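# Place the strawberry cake in the white basket

## Task

Get the strawberry cake inside the white basket while the basket and every other object stay roughly where they started, and finish with neither arm, gripper nor camera cable in contact with any of them.

## Robot and tools

Robot: two six-joint arms, left_arm and right_arm, each ending in a parallel two-finger gripper with a wrist camera. Calibrated base places in the scene frame: left_arm at (-0.026, +0.301, 0) m, right_arm at (+0.053, -0.333, 0) m, both turned only slightly about z.

Scene frame: origin at table-top height, halfway between the two nominal bases; +x points out over the table, +y toward left_arm, +z up. Arm names do not match image left/right. All hand positions, orientations and velocities in results use this frame.

Joint order for every row and every per-joint list: waist, shoulder, elbow, wrist pitch, wrist yaw, wrist roll. Wrist yaw has its sign flipped against the URDF in everything you send and read. Ranges, in URDF signs: waist -2.618 to 3.054, shoulder 0.000 to 3.142, elbow 0.000 to 3.142, wrist pitch -1.571 to 1.571, wrist yaw -1.571 to 1.571, wrist roll -2.094 to 2.094 rad. The true end can differ by up to 0.059 rad.

The row format (shared by execute_actions and move): 14 numbers, each in [-1, 1], covering both arms even when one is idle: left_arm's six joint values then its opening, then right_arm's six joints and opening. Joint values are offsets, not poses, measured from the Joint targets shown in the latest result; scaling is 1.0 = 2.224 rad for waist, shoulder and elbow and 1.0 = 8.485 rad for the three wrist joints. The opening is absolute: +1 fully open, -1 shut. A 0 there commands half open, so to keep a gripper as it is, resend its current command (see Tool commands, or the last value sent).

execute_actions(actions, cameras): actions is a list of actions; each action is a table of up to 15 rows, one per 1/30 s control step, the last row repeated to fill 15 steps. Each action's offsets count from the targets at that action's start, so repeating a row keeps moving. Asking a joint more than 0.059 rad beyond its range refuses that action for both arms; a badly formed action, or a first action failing that check, refuses the whole call. An empty list just reports state and images. cameras: names from cam_head_left, cam_head_right, cam_left_wrist, cam_right_wrist (each 672x504), ["all"], [] or null (null gives all only for an empty list).

move(target, speed, blend, opening_speed, blocking, cameras): target is one row or a list of up to 15 rows; every row's offsets count from the same current Joint targets, not from the previous row. All joints travel together, so the gripper traces a curve and nothing is avoided. speed: rad/s for the joint with farthest to go, 0.01 to 12.57, default 0.5; one value or one per target. blend: rad of corner rounding per target, default 0. opening_speed: rate of change of the opening command per second on the -1..+1 scale, at least 0.2; use a low value to close gently on the soft cake. blocking=false returns after about 0.5 s while the move continues. The result adds a "move:" line: done, off_target (resting more than 0.035 rad away), moving, held or fault, plus limits=held if steps were withheld. done does not mean no contact.

wait(seconds 0 to 10, cameras): lets time pass with the last commands held. stop(cameras): brakes a running move; it needs braking distance. zoom_image(camera, region [x0, y0, x1, y1] in pixels, top-left origin, at most 504x504): enlarges part of that camera's newest image. read_manual(section "licences"): licence text only. finished_scene(scene): ends the current scene, given its number; irreversible, call only once the cake rests in the basket and nothing is touched.

Result lines: end_effector_position (m) and end_effector_quat_wxyz, the point between the pads about 1 cm behind the fingertips; fingers point along gripper +z and open along its y. Readings may be a few cm off, more at full reach. Joint positions (rad) and Joint velocities (rad/s), each block ending with pad gap in m (0.094 fully open); "within noise" means still. Joint targets: the base for your next offsets. grip_measured: finger opening on the command scale, slightly wide when empty. grip_effort_nm: gripper motor effort, negative closing, not a pad force. Joint torques: drive output including arm weight; first three wrap at ±28 N m. "joint sent to its limit", "joint command not followed" (clearance check altered targets), MOTOR HOT at 75 °C; at 90 °C a fault folds that arm and it stays idle; at 100 °C it goes limp.

Motion limits: each step, a target may lead its measured angle by at most 0.339 rad (first three joints) or 2.2 rad (wrists); if targets would put a gripper over 200 mm from its measured place, they are scaled back. Large moves can need several actions; tiny ones may not start.

Gripping: the gripper reaches its force limit about 0.05 below the first-touch reading (more for small, round or soft things), so close slowly to avoid crushing the cake. To release, command an opening clearly above grip_measured. To end a push, command targets back past the current positions.

Avoid: dropping the cake, letting go of moving objects, fast impacts, hard pushes, knocking anything off the table, arms hitting or pinching each other, holding loads or stretched poses long (heat). Loose objects may occasionally be nudged by an outside push.

Each tool is called after "Emit:" as name([rows], argument=value, ...), one row to a line, values as JSON.

## Session

Emit:
execute_actions(actions=[])

Scene clock: 0.00 s.
left_arm: end_effector_position=(+0.3624, +0.3385, +0.1097) grip_measured=+1.000 grip_effort_nm=n/a end_effector_quat_wxyz=(+0.602, -0.087, +0.789, +0.082) | right_arm: end_effector_position=(+0.4660, -0.3439, +0.1193) grip_measured=+1.000 grip_effort_nm=n/a end_effector_quat_wxyz=(+0.600, +0.032, +0.799, -0.027)
Joint positions: left_arm=[-0.053 1.534 0.331 0.929 0.258 -0.047 0.094] | right_arm=[0.002 1.547 0.43 0.833 -0.094 0.022 0.094]
Joint velocities: within noise
Joint torques (N m): no reading
Motor temperatures (°C): left_arm=[24 29 26 27 23 21 25] | right_arm=[24 31 28 37 24 22 22]
Heat: left arm: 29 °C; right arm: 37 °C.
Joint targets: left_arm=[-0.053 1.528 0.336 0.925 0.259 -0.048] | right_arm=[0.002 1.544 0.433 0.822 -0.095 0.022]
Tool commands: left_gripper/opening=+1.0 right_gripper/opening=+1.0

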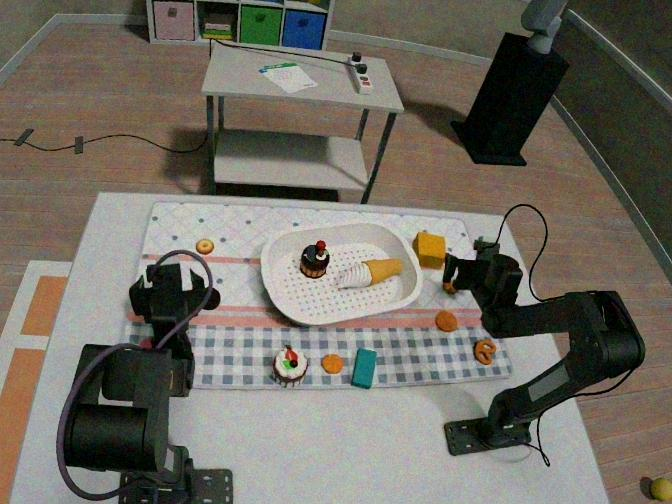

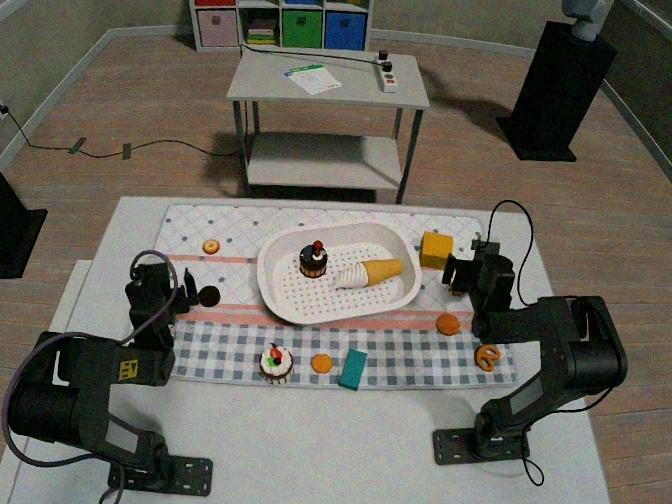

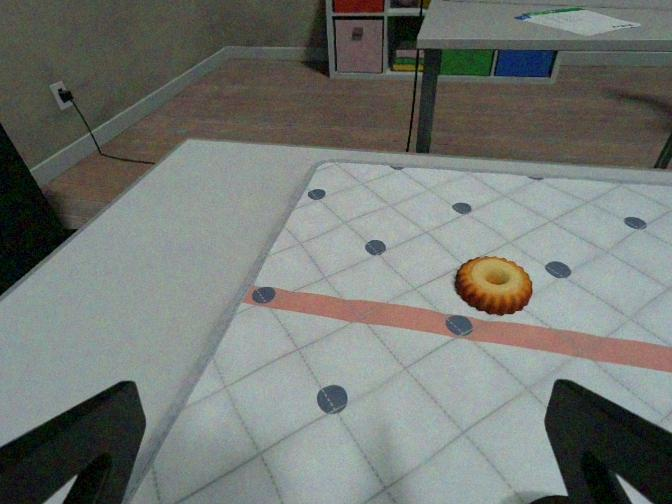

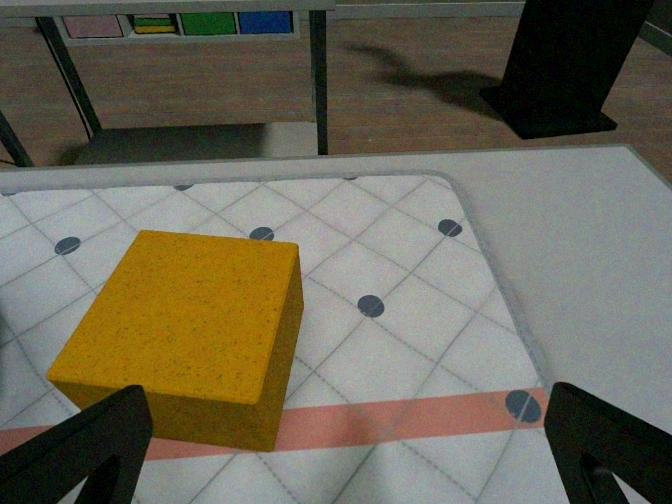

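Emit:
move([
  [-0.12,-0.0126,0.4784,-0.1444,-0.0305,0.0057,1,0,0,0,0,0,0,1],
  [-0.2424,0.1344,0.6057,-0.2772,-0.0305,0.0057,1,0,0,0,0,0,0,1],
], speed=1.2, blend=0.2, cameras=["all"])

Scene clock: 41.93 s.
left_arm: end_effector_position=(+0.2595, +0.1242, +0.1451) grip_measured=+1.000 grip_effort_nm=0.002 end_effector_quat_wxyz=(+0.002, +0.274, +0.962, +0.004) | right_arm: end_effector_position=(+0.4660, -0.3439, +0.1193) grip_measured=+1.000 grip_effort_nm=0.027 end_effector_quat_wxyz=(+0.600, +0.032, +0.799, -0.027)
Joint positions: left_arm=[-0.591 1.817 1.652 -1.405 0.008 -0.006 0.094] | right_arm=[0.002 1.547 0.43 0.833 -0.094 0.022 0.094]
Joint torques (N m): left_arm=[-0.12 -7.1 8.27 0.11 -0.07 0.09] | right_arm=[0.05 -4.96 7.01 1.55 -0.05 -0.01]
Motor temperatures (°C): left_arm=[24 29 27 35 23 21 24] | right_arm=[23 32 29 41 24 22 22]
Heat: left arm: 35 °C; right arm: 41 °C.
Joint targets: left_arm=[-0.592 1.828 1.684 -1.426 0.000 0.001] | right_arm=[0.002 1.544 0.433 0.822 -0.095 0.022]
move: done

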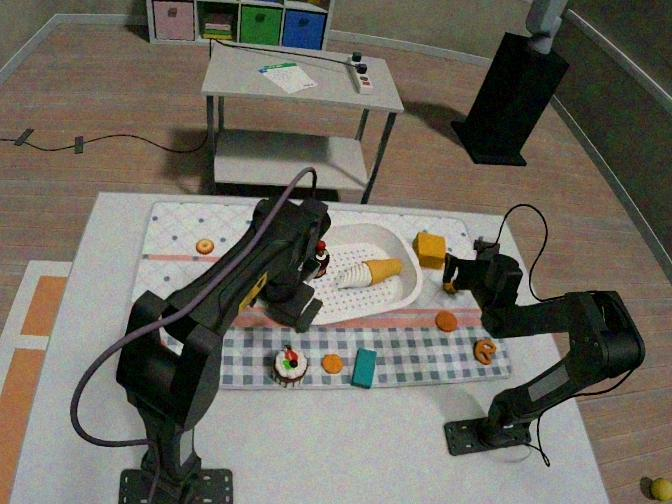

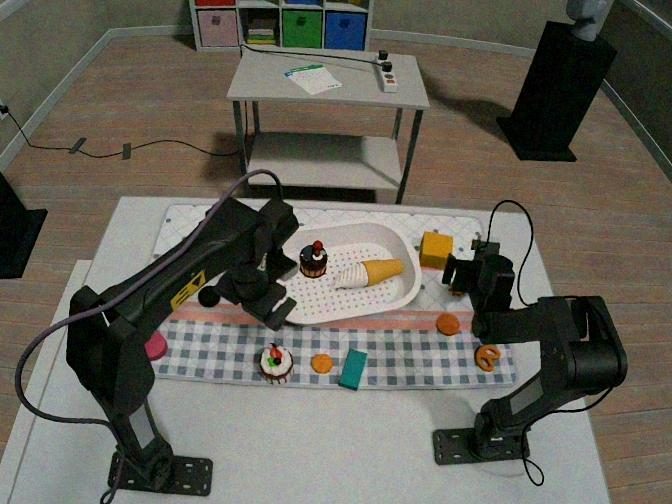

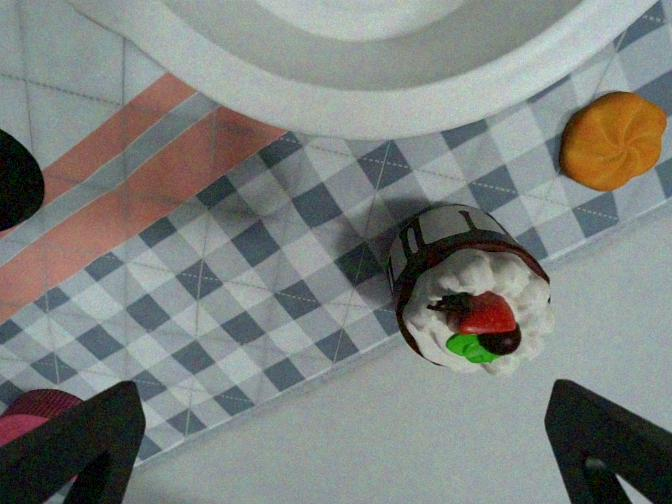

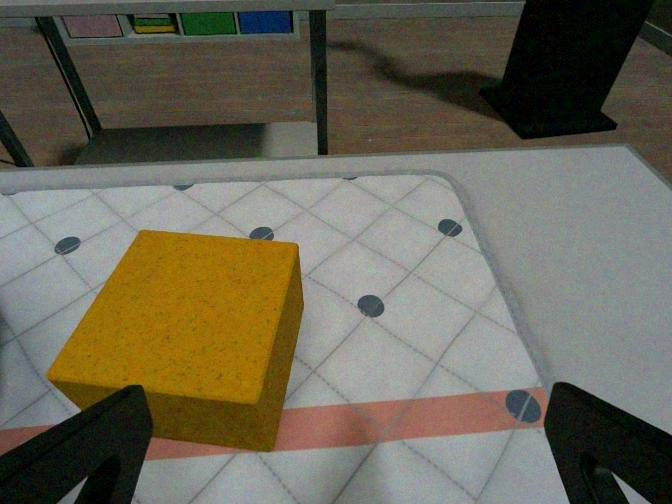

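Emit:
move(target=[-0.0854,-0.0423,-0.0989,0.0147,0,0,1,0,0,0,0,0,0,1], speed=0.8, cameras=["cam_left_wrist","cam_head_right"])

Scene clock: 62.73 s.
left_arm: end_effector_position=(+0.2029, +0.0861, +0.1183) grip_measured=+1.000 grip_effort_nm=0.002 end_effector_quat_wxyz=(-0.014, +0.367, +0.930, +0.007) | right_arm: end_effector_position=(+0.4660, -0.3439, +0.1193) grip_measured=+1.000 grip_effort_nm=0.027 end_effector_quat_wxyz=(+0.600, +0.032, +0.799, -0.027)
Joint positions: left_arm=[-0.788 1.762 1.477 -1.317 0.002 -0.005 0.094] | right_arm=[0.002 1.547 0.43 0.833 -0.094 0.022 0.094]
Joint torques (N m): left_arm=[0.54 -9.84 4.67 0.43 -0.01 0.09] | right_arm=[0.03 -4.94 7.01 1.54 -0.05 -0.01]
Motor temperatures (°C): left_arm=[24 31 30 30 23 21 24] | right_arm=[23 32 29 41 24 22 22]
Heat: left arm: 31 °C; right arm: 41 °C.
Joint targets: left_arm=[-0.782 1.733 1.464 -1.302 0.000 0.000] | right_arm=[0.002 1.544 0.433 0.822 -0.095 0.022]
move: done
Images, in order (width x height): cam_head_right 672x504, cam_left_wrist 672x504.

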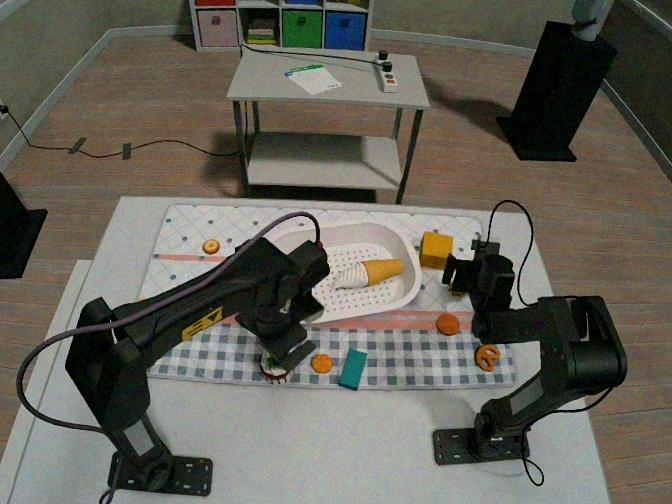

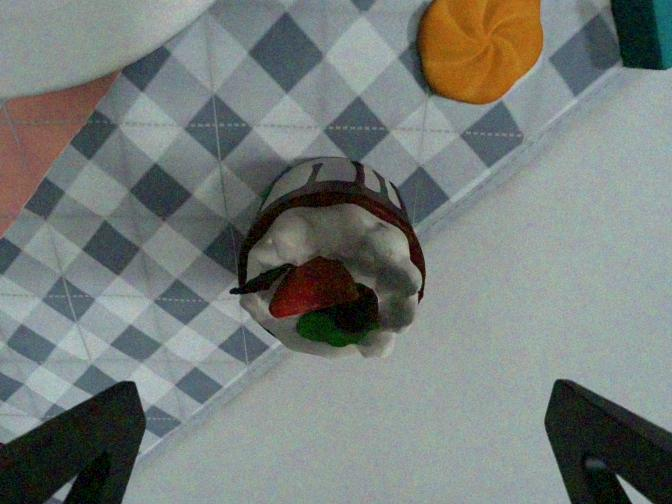

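Emit:
move(target=[0.0027,0.0283,-0.1196,0.0388,0,0,1,0,0,0,0,0,0,1], speed=0.35, cameras=["cam_left_wrist"])

Emit:
move(target=[0,0,0,0,0,0,0.3,0,0,0,0,0,0,1], opening_speed=0.6, cameras=["cam_left_wrist"])

Scene clock: 76.23 s.
left_arm: end_effector_position=(+0.2049, +0.0864, +0.0446) grip_measured=+1.000 grip_effort_nm=-0.002 end_effector_quat_wxyz=(+0.002, +0.365, +0.931, +0.000) | right_arm: end_effector_position=(+0.4660, -0.3439, +0.1193) grip_measured=+1.000 grip_effort_nm=0.027 end_effector_quat_wxyz=(+0.600, +0.032, +0.799, -0.027)
Joint positions: left_arm=[-0.783 1.787 1.21 -0.99 0.002 -0.005 0.094] | right_arm=[0.002 1.547 0.43 0.833 -0.094 0.022 0.094]
Joint torques (N m): left_arm=[0.58 -6.71 4.53 0.52 -0.02 0.09] | right_arm=[0.03 -4.93 7.01 1.54 -0.05 -0.01]
Heat: left arm: 33 °C; right arm: 41 °C.
Joint targets: left_arm=[-0.776 1.796 1.198 -0.973 0.000 0.000] | right_arm=[0.002 1.544 0.433 0.822 -0.095 0.022]
move: done
Images, in order (width x height): cam_left_wrist 672x504.

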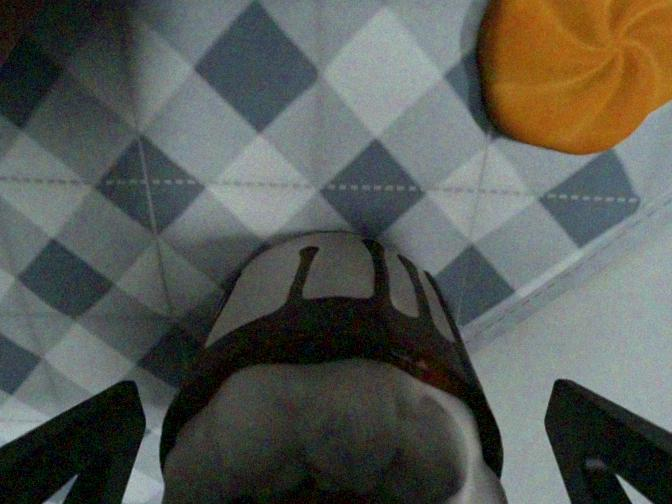

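Scene clock: 77.60 s.
left_arm: end_effector_position=(+0.2058, +0.0869, +0.0446) grip_measured=+0.400 grip_effort_nm=-1.013 end_effector_quat_wxyz=(+0.003, +0.364, +0.931, +0.001) | right_arm: end_effector_position=(+0.4660, -0.3439, +0.1193) grip_measured=+1.000 grip_effort_nm=0.027 end_effector_quat_wxyz=(+0.600, +0.032, +0.799, -0.027)
Joint positions: left_arm=[-0.781 1.787 1.21 -0.989 0.004 -0.005 0.066] | right_arm=[0.002 1.547 0.43 0.833 -0.094 0.022 0.094]
Joint torques (N m): left_arm=[0.38 -6.74 4.55 0.52 -0.03 0.08] | right_arm=[0.05 -4.94 7.01 1.54 -0.05 0]
Heat: left arm: 33 °C; right arm: 41 °C.
Joint targets: left_arm=[-0.776 1.796 1.198 -0.973 0.000 0.001] | right_arm=[0.002 1.544 0.433 0.822 -0.095 0.022]
move: done
Images, in order (width x height): cam_left_wrist 672x504.

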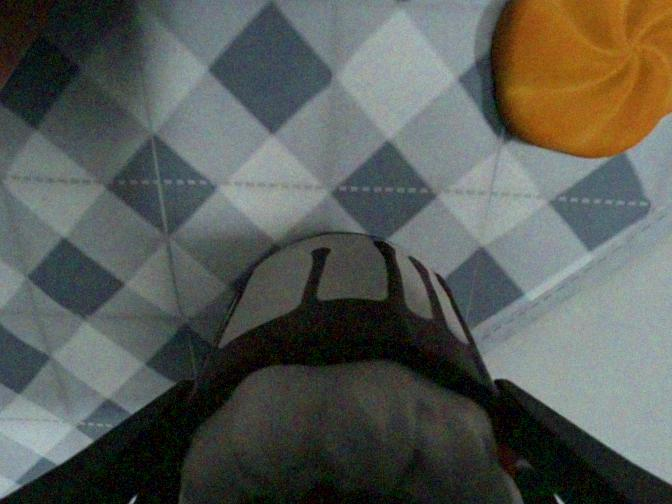

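Emit:
move(target=[0,-0.0261,0.1763,-0.0532,0,0,0.25,0,0,0,0,0,0,1], speed=0.4, cameras=["cam_left_wrist","cam_head_right","cam_head_left"])

Scene clock: 86.50 s.
left_arm: end_effector_position=(+0.2047, +0.0879, +0.1392) grip_measured=+0.399 grip_effort_nm=-1.028 end_effector_quat_wxyz=(-0.014, +0.364, +0.931, +0.008) | right_arm: end_effector_position=(+0.4660, -0.3439, +0.1193) grip_measured=+1.000 grip_effort_nm=0.032 end_effector_quat_wxyz=(+0.600, +0.032, +0.799, -0.027)
Joint positions: left_arm=[-0.781 1.763 1.561 -1.402 0.004 -0.005 0.066] | right_arm=[0.002 1.547 0.43 0.833 -0.094 0.022 0.094]
Joint torques (N m): left_arm=[0.42 -9.55 7.99 0.06 -0.03 0.08] | right_arm=[0.02 -4.94 7.01 1.54 -0.05 -0.01]
Heat: left arm: 31 °C; right arm: 41 °C.
Joint targets: left_arm=[-0.776 1.738 1.590 -1.424 0.000 0.001] | right_arm=[0.002 1.544 0.433 0.822 -0.095 0.022]
move: done
Images, in order (width x height): cam_head_left 672x504, cam_head_right 672x504, cam_left_wrist 672x504.

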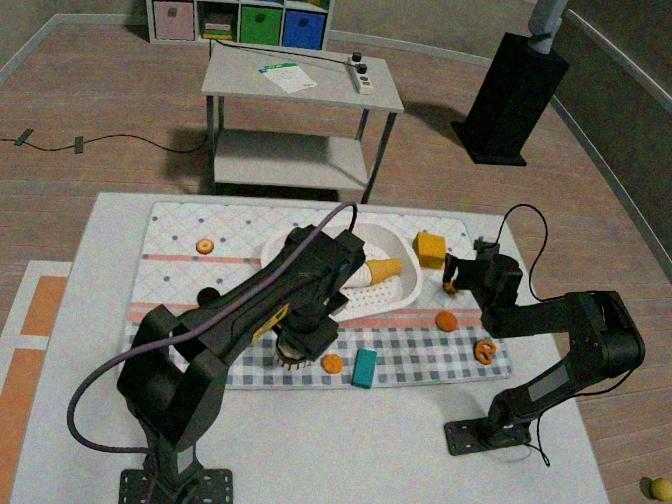

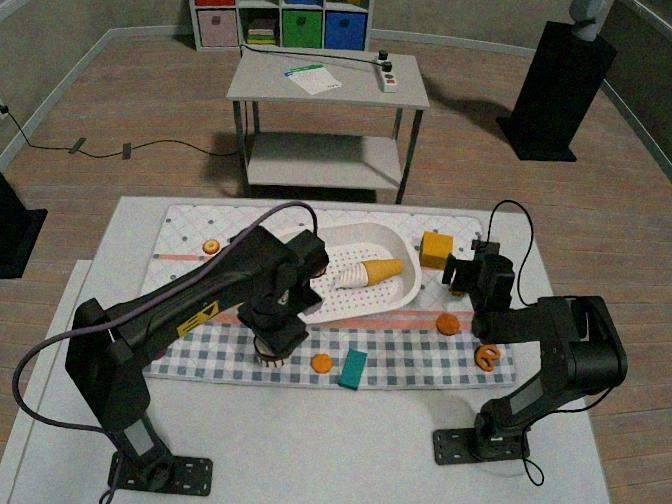

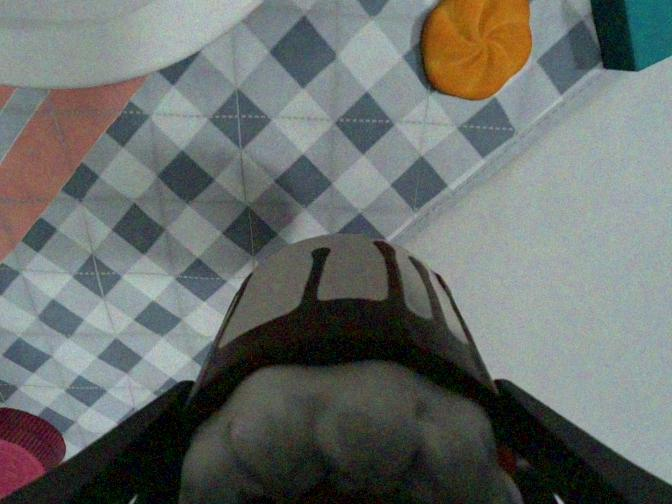

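Emit:
move([
  [0,0.0261,-0.1763,0.0532,0,0,0.25,0,0,0,0,0,0,1],
  [0,0.0261,-0.1763,0.0532,0,0,0.9,0,0,0,0,0,0,1],
  [0,-0.1295,-0.3817,0.1159,0,0,0.9,0,0,0,0,0,0,1],
], speed=0.4, opening_speed=0.8, cameras=["cam_left_wrist","cam_head_right","cam_head_left"])

Scene clock: 114.67 s.
left_arm: end_effector_position=(+0.2037, +0.0888, +0.0359) grip_measured=+0.898 grip_effort_nm=0.115 end_effector_quat_wxyz=(+0.181, +0.357, +0.914, -0.070) | right_arm: end_effector_position=(+0.4660, -0.3439, +0.1193) grip_measured=+1.000 grip_effort_nm=0.027 end_effector_quat_wxyz=(+0.600, +0.032, +0.799, -0.027)
Joint positions: left_arm=[-0.781 1.473 0.756 -0.463 0.004 -0.005 0.089] | right_arm=[0.002 1.547 0.43 0.833 -0.094 0.022 0.094]
Joint torques (N m): left_arm=[0.39 -6.71 4.66 1.34 -0.03 0.09] | right_arm=[0.03 -4.94 7.02 1.54 -0.05 -0.01]
Heat: left arm: 31 °C; right arm: 41 °C.
Joint targets: left_arm=[-0.776 1.450 0.741 -0.441 0.000 0.000] | right_arm=[0.002 1.544 0.433 0.822 -0.095 0.022]
move: done; target 2's new numbers were sent with left_arm's wrist pitch 0.050 rad from that target
Images, in order (width x height): cam_head_left 672x504, cam_head_right 672x504, cam_left_wrist 672x504.

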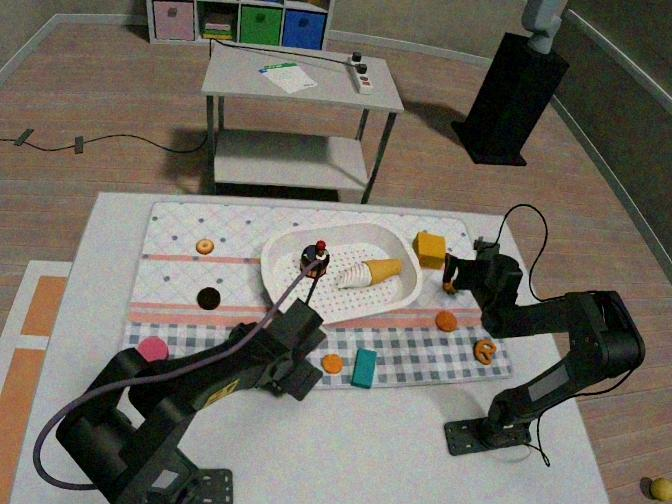

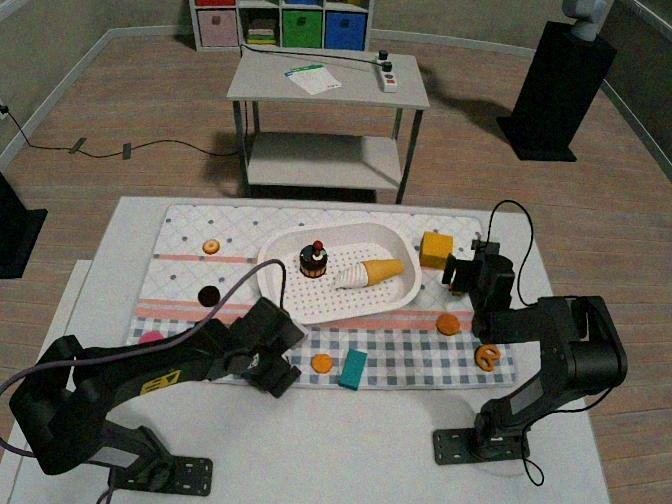

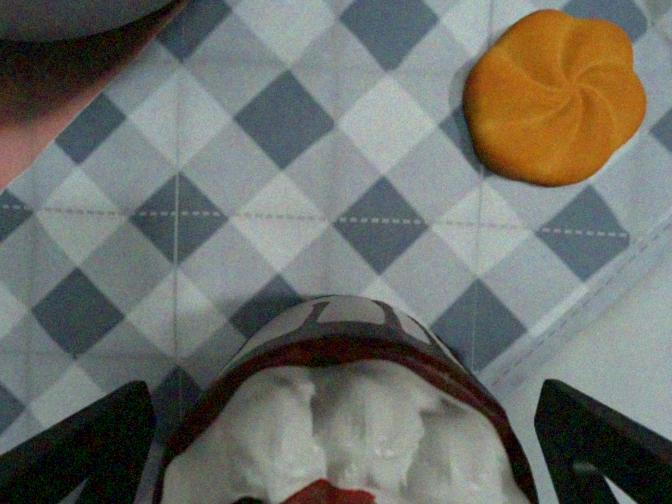

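Emit:
move([
  [0,0,0,0,0,0,0.25,0,0,0,0,0,0,1],
  [0,-0.0472,0.1466,-0.0508,0,0,0.25,0,0,0,0,0,0,1],
  [0.0872,0.2570,0.4865,-0.0602,0,0,0.25,0,0,0,0,0,0,1],
], speed=0.5, opening_speed=0.6, blend=[0,0.1,0], cameras=["all"])

Scene clock: 130.43 s.
left_arm: end_effector_position=(+0.3850, +0.0485, +0.1315) grip_measured=+0.395 grip_effort_nm=-1.023 end_effector_quat_wxyz=(+0.194, +0.265, +0.943, -0.053) | right_arm: end_effector_position=(+0.4660, -0.3439, +0.1193) grip_measured=+1.000 grip_effort_nm=0.027 end_effector_quat_wxyz=(+0.600, +0.032, +0.799, -0.027)
Joint positions: left_arm=[-0.584 2.012 1.783 -0.937 0.004 -0.005 0.066] | right_arm=[0.002 1.547 0.43 0.833 -0.094 0.022 0.094]
Joint torques (N m): left_arm=[0.18 -9.68 9.66 0.96 -0.03 0.08] | right_arm=[0.05 -4.94 7.01 1.54 -0.04 0]
Heat: left arm: 30 °C; right arm: 42 °C.
Joint targets: left_arm=[-0.582 2.022 1.823 -0.951 0.000 0.000] | right_arm=[0.002 1.544 0.433 0.822 -0.095 0.022]
move: off_target (left_arm); left_arm: the elbow is farthest, 0.040 rad from its target

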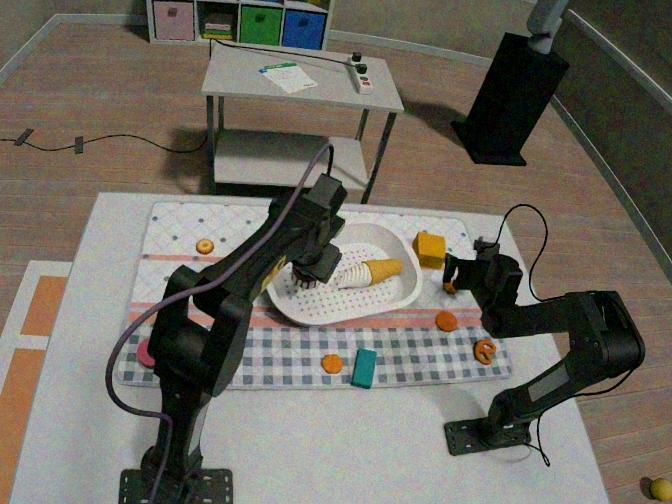

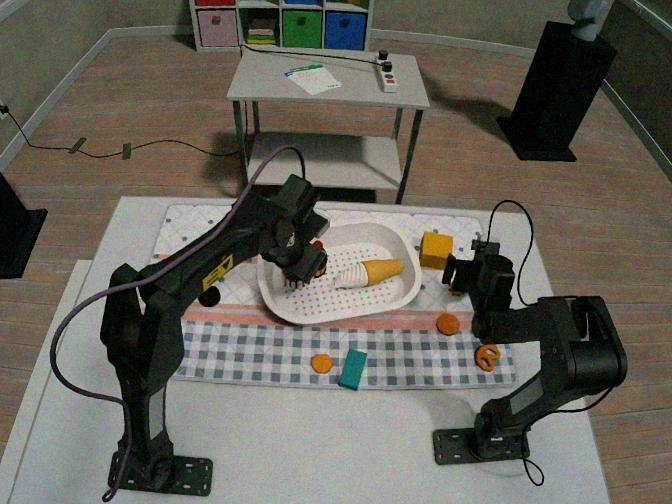

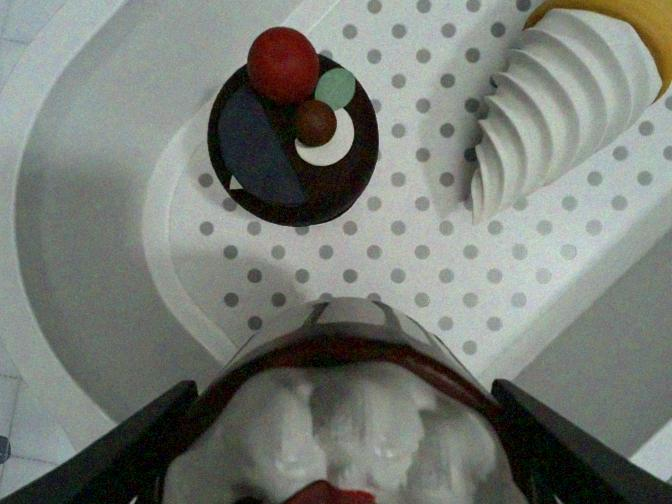

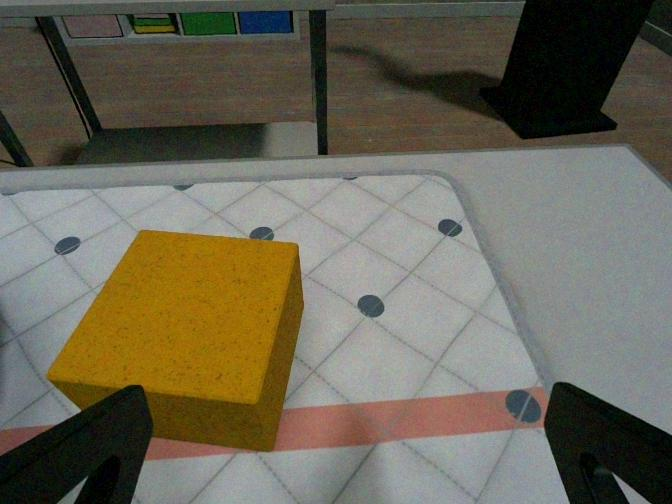

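Emit:
move([
  [-0.0178,0,0,0,0,0,0.25,0,0,0,0,0,0,1],
  [-0.0178,0.0274,-0.1255,0.0401,0,0,0.25,0,0,0,0,0,0,1],
], speed=0.25, cameras=["all"])

Scene clock: 147.90 s.
left_arm: end_effector_position=(+0.3811, +0.0282, +0.0545) grip_measured=+0.395 grip_effort_nm=-1.028 end_effector_quat_wxyz=(+0.199, +0.283, +0.936, -0.060) | right_arm: end_effector_position=(+0.4660, -0.3439, +0.1193) grip_measured=+1.000 grip_effort_nm=0.032 end_effector_quat_wxyz=(+0.600, +0.032, +0.799, -0.027)
Joint positions: left_arm=[-0.624 2.072 1.556 -0.637 0.003 -0.005 0.066] | right_arm=[0.002 1.547 0.43 0.833 -0.094 0.022 0.094]
Joint torques (N m): left_arm=[0.12 -9.88 5.29 1.41 -0.01 0.08] | right_arm=[0.05 -4.94 7.01 1.54 -0.05 0]
Heat: left arm: 31 °C; right arm: 42 °C.
Joint targets: left_arm=[-0.622 2.083 1.544 -0.611 0.000 0.000] | right_arm=[0.002 1.544 0.433 0.822 -0.095 0.022]
move: done

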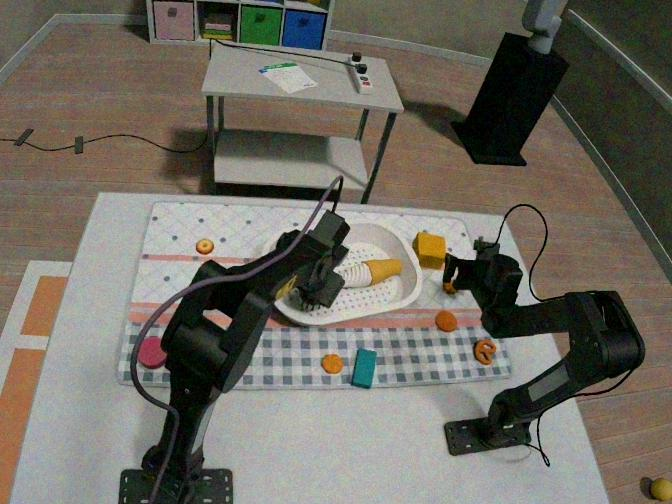

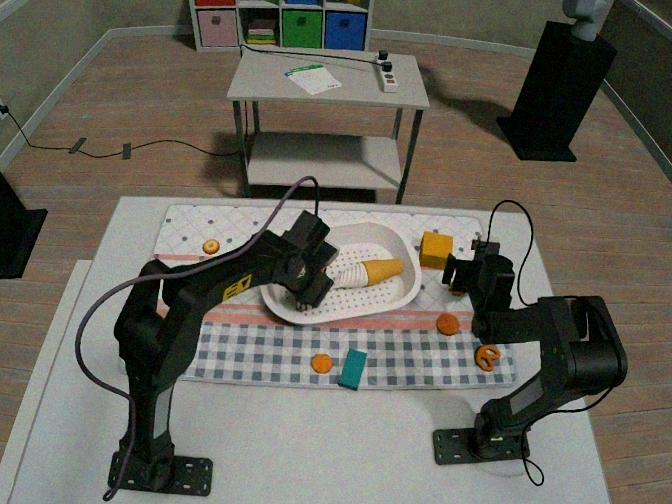

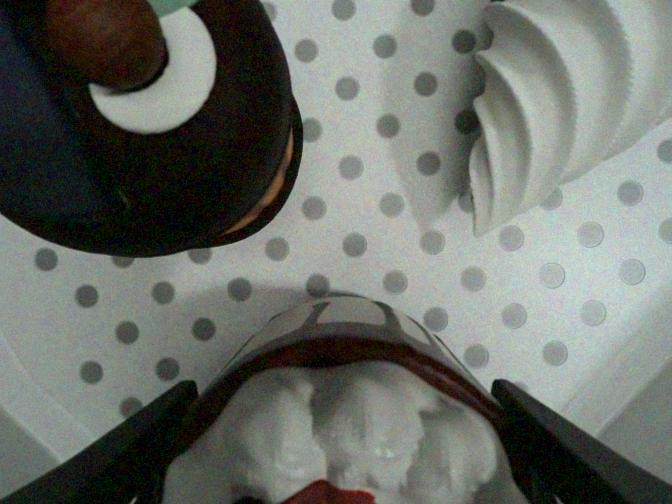

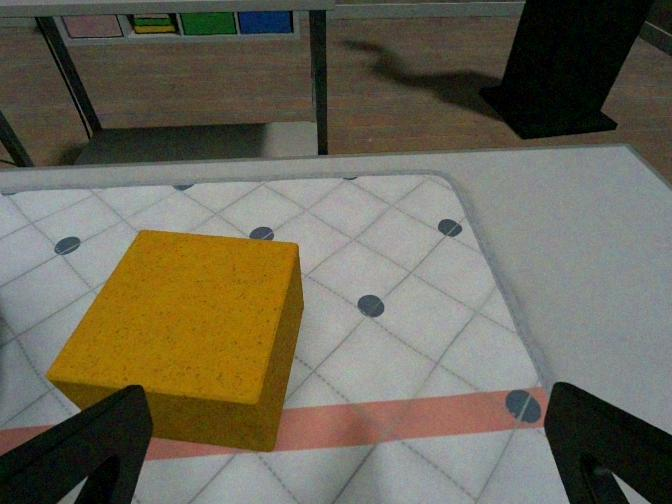

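Emit:
move(target=[0,0.0063,-0.0126,0.005,0,0,0.25,0,0,0,0,0,0,1], speed=0.1, cameras=["cam_left_wrist"])

Scene clock: 155.10 s.
left_arm: end_effector_position=(+0.3815, +0.0279, +0.0476) grip_measured=+0.395 grip_effort_nm=-1.028 end_effector_quat_wxyz=(+0.201, +0.283, +0.936, -0.060) | right_arm: end_effector_position=(+0.4660, -0.3439, +0.1193) grip_measured=+1.000 grip_effort_nm=0.027 end_effector_quat_wxyz=(+0.600, +0.032, +0.799, -0.027)
Joint positions: left_arm=[-0.624 2.078 1.535 -0.605 0.003 -0.005 0.066] | right_arm=[0.002 1.547 0.43 0.833 -0.094 0.022 0.094]
Joint torques (N m): left_arm=[0.14 -9.25 4.75 1.53 -0.02 0.07] | right_arm=[0.02 -4.94 7.02 1.54 -0.05 0]
Heat: left arm: 32 °C; right arm: 42 °C.
Joint targets: left_arm=[-0.622 2.097 1.516 -0.569 0.000 0.000] | right_arm=[0.002 1.544 0.433 0.822 -0.095 0.022]
move: off_target (left_arm); left_arm: the wrist pitch is farthest, 0.036 rad from its target
Images, in order (width x height): cam_left_wrist 672x504.

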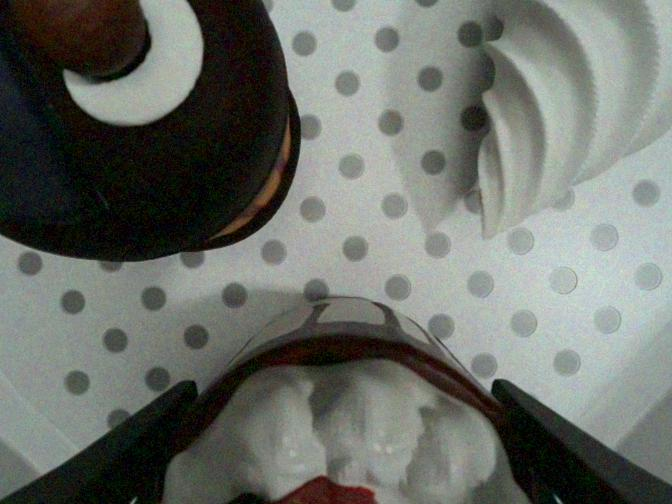

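Emit:
move(target=[0,0.0031,-0.0063,0.0025,0,0,0.25,0,0,0,0,0,0,1], speed=0.1)

Scene clock: 157.90 s.
left_arm: end_effector_position=(+0.3818, +0.0277, +0.0465) grip_measured=+0.395 grip_effort_nm=-1.028 end_effector_quat_wxyz=(+0.203, +0.283, +0.935, -0.061) | right_arm: end_effector_position=(+0.4660, -0.3439, +0.1193) grip_measured=+1.000 grip_effort_nm=0.032 end_effector_quat_wxyz=(+0.600, +0.032, +0.799, -0.027)
Joint positions: left_arm=[-0.624 2.078 1.529 -0.595 0.003 -0.004 0.066] | right_arm=[0.002 1.547 0.43 0.833 -0.094 0.022 0.094]
Joint torques (N m): left_arm=[0.12 -8.7 4.12 1.68 -0.02 0.08] | right_arm=[0.03 -4.96 6.99 1.54 -0.05 -0.01]
Heat: left arm: 32 °C; right arm: 42 °C.
Joint targets: left_arm=[-0.622 2.104 1.502 -0.547 0.000 0.001] | right_arm=[0.002 1.544 0.433 0.822 -0.095 0.022]
move: off_target (left_arm); left_arm: the wrist pitch is farthest, 0.048 rad from its target

Emit:
move([
  [0,-0.0031,0.0063,-0.0025,0,0,0.25,0,0,0,0,0,0,1],
  [0,-0.0031,0.0063,-0.0025,0,0,0.75,0,0,0,0,0,0,1],
  [0,-0.0368,0.1444,-0.0476,0,0,0.75,0,0,0,0,0,0,1],
], speed=[0.1,0.3,0.5], opening_speed=0.6, cameras=["all"])

Scene clock: 166.00 s.
left_arm: end_effector_position=(+0.3786, +0.0298, +0.1200) grip_measured=+0.748 grip_effort_nm=0.115 end_effector_quat_wxyz=(+0.185, +0.284, +0.939, -0.055) | right_arm: end_effector_position=(+0.4660, -0.3439, +0.1193) grip_measured=+1.000 grip_effort_nm=0.027 end_effector_quat_wxyz=(+0.600, +0.032, +0.799, -0.027)
Joint positions: left_arm=[-0.624 2.048 1.796 -0.931 0.003 -0.004 0.082] | right_arm=[0.002 1.547 0.43 0.833 -0.094 0.022 0.094]
Joint torques (N m): left_arm=[0.12 -13.01 8.55 0.87 -0.02 0.08] | right_arm=[0.03 -4.93 7.01 1.54 -0.05 0]
Heat: left arm: 32 °C; right arm: 42 °C.
Joint targets: left_arm=[-0.622 2.022 1.823 -0.951 0.000 0.001] | right_arm=[0.002 1.544 0.433 0.822 -0.095 0.022]
move: done

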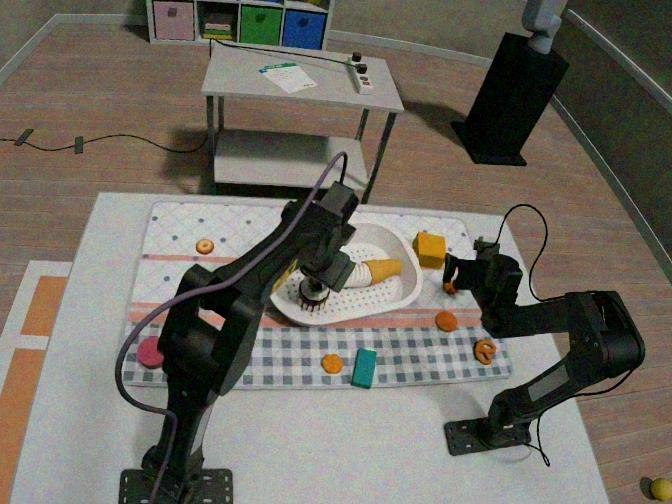

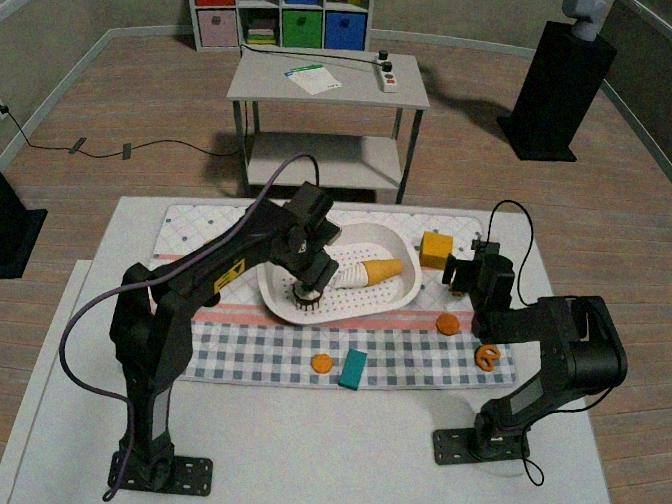

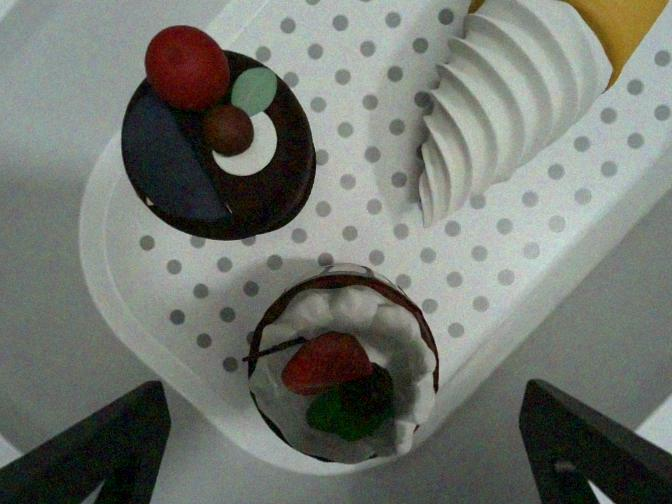

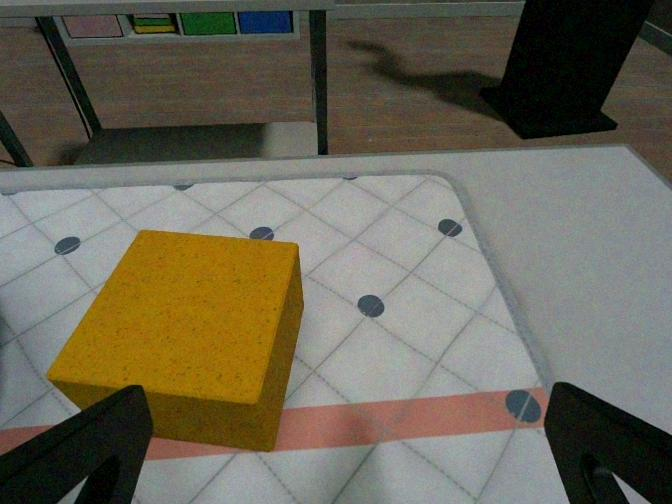

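Emit:
finished_scene(scene=1)

The scene is finished: the task was done.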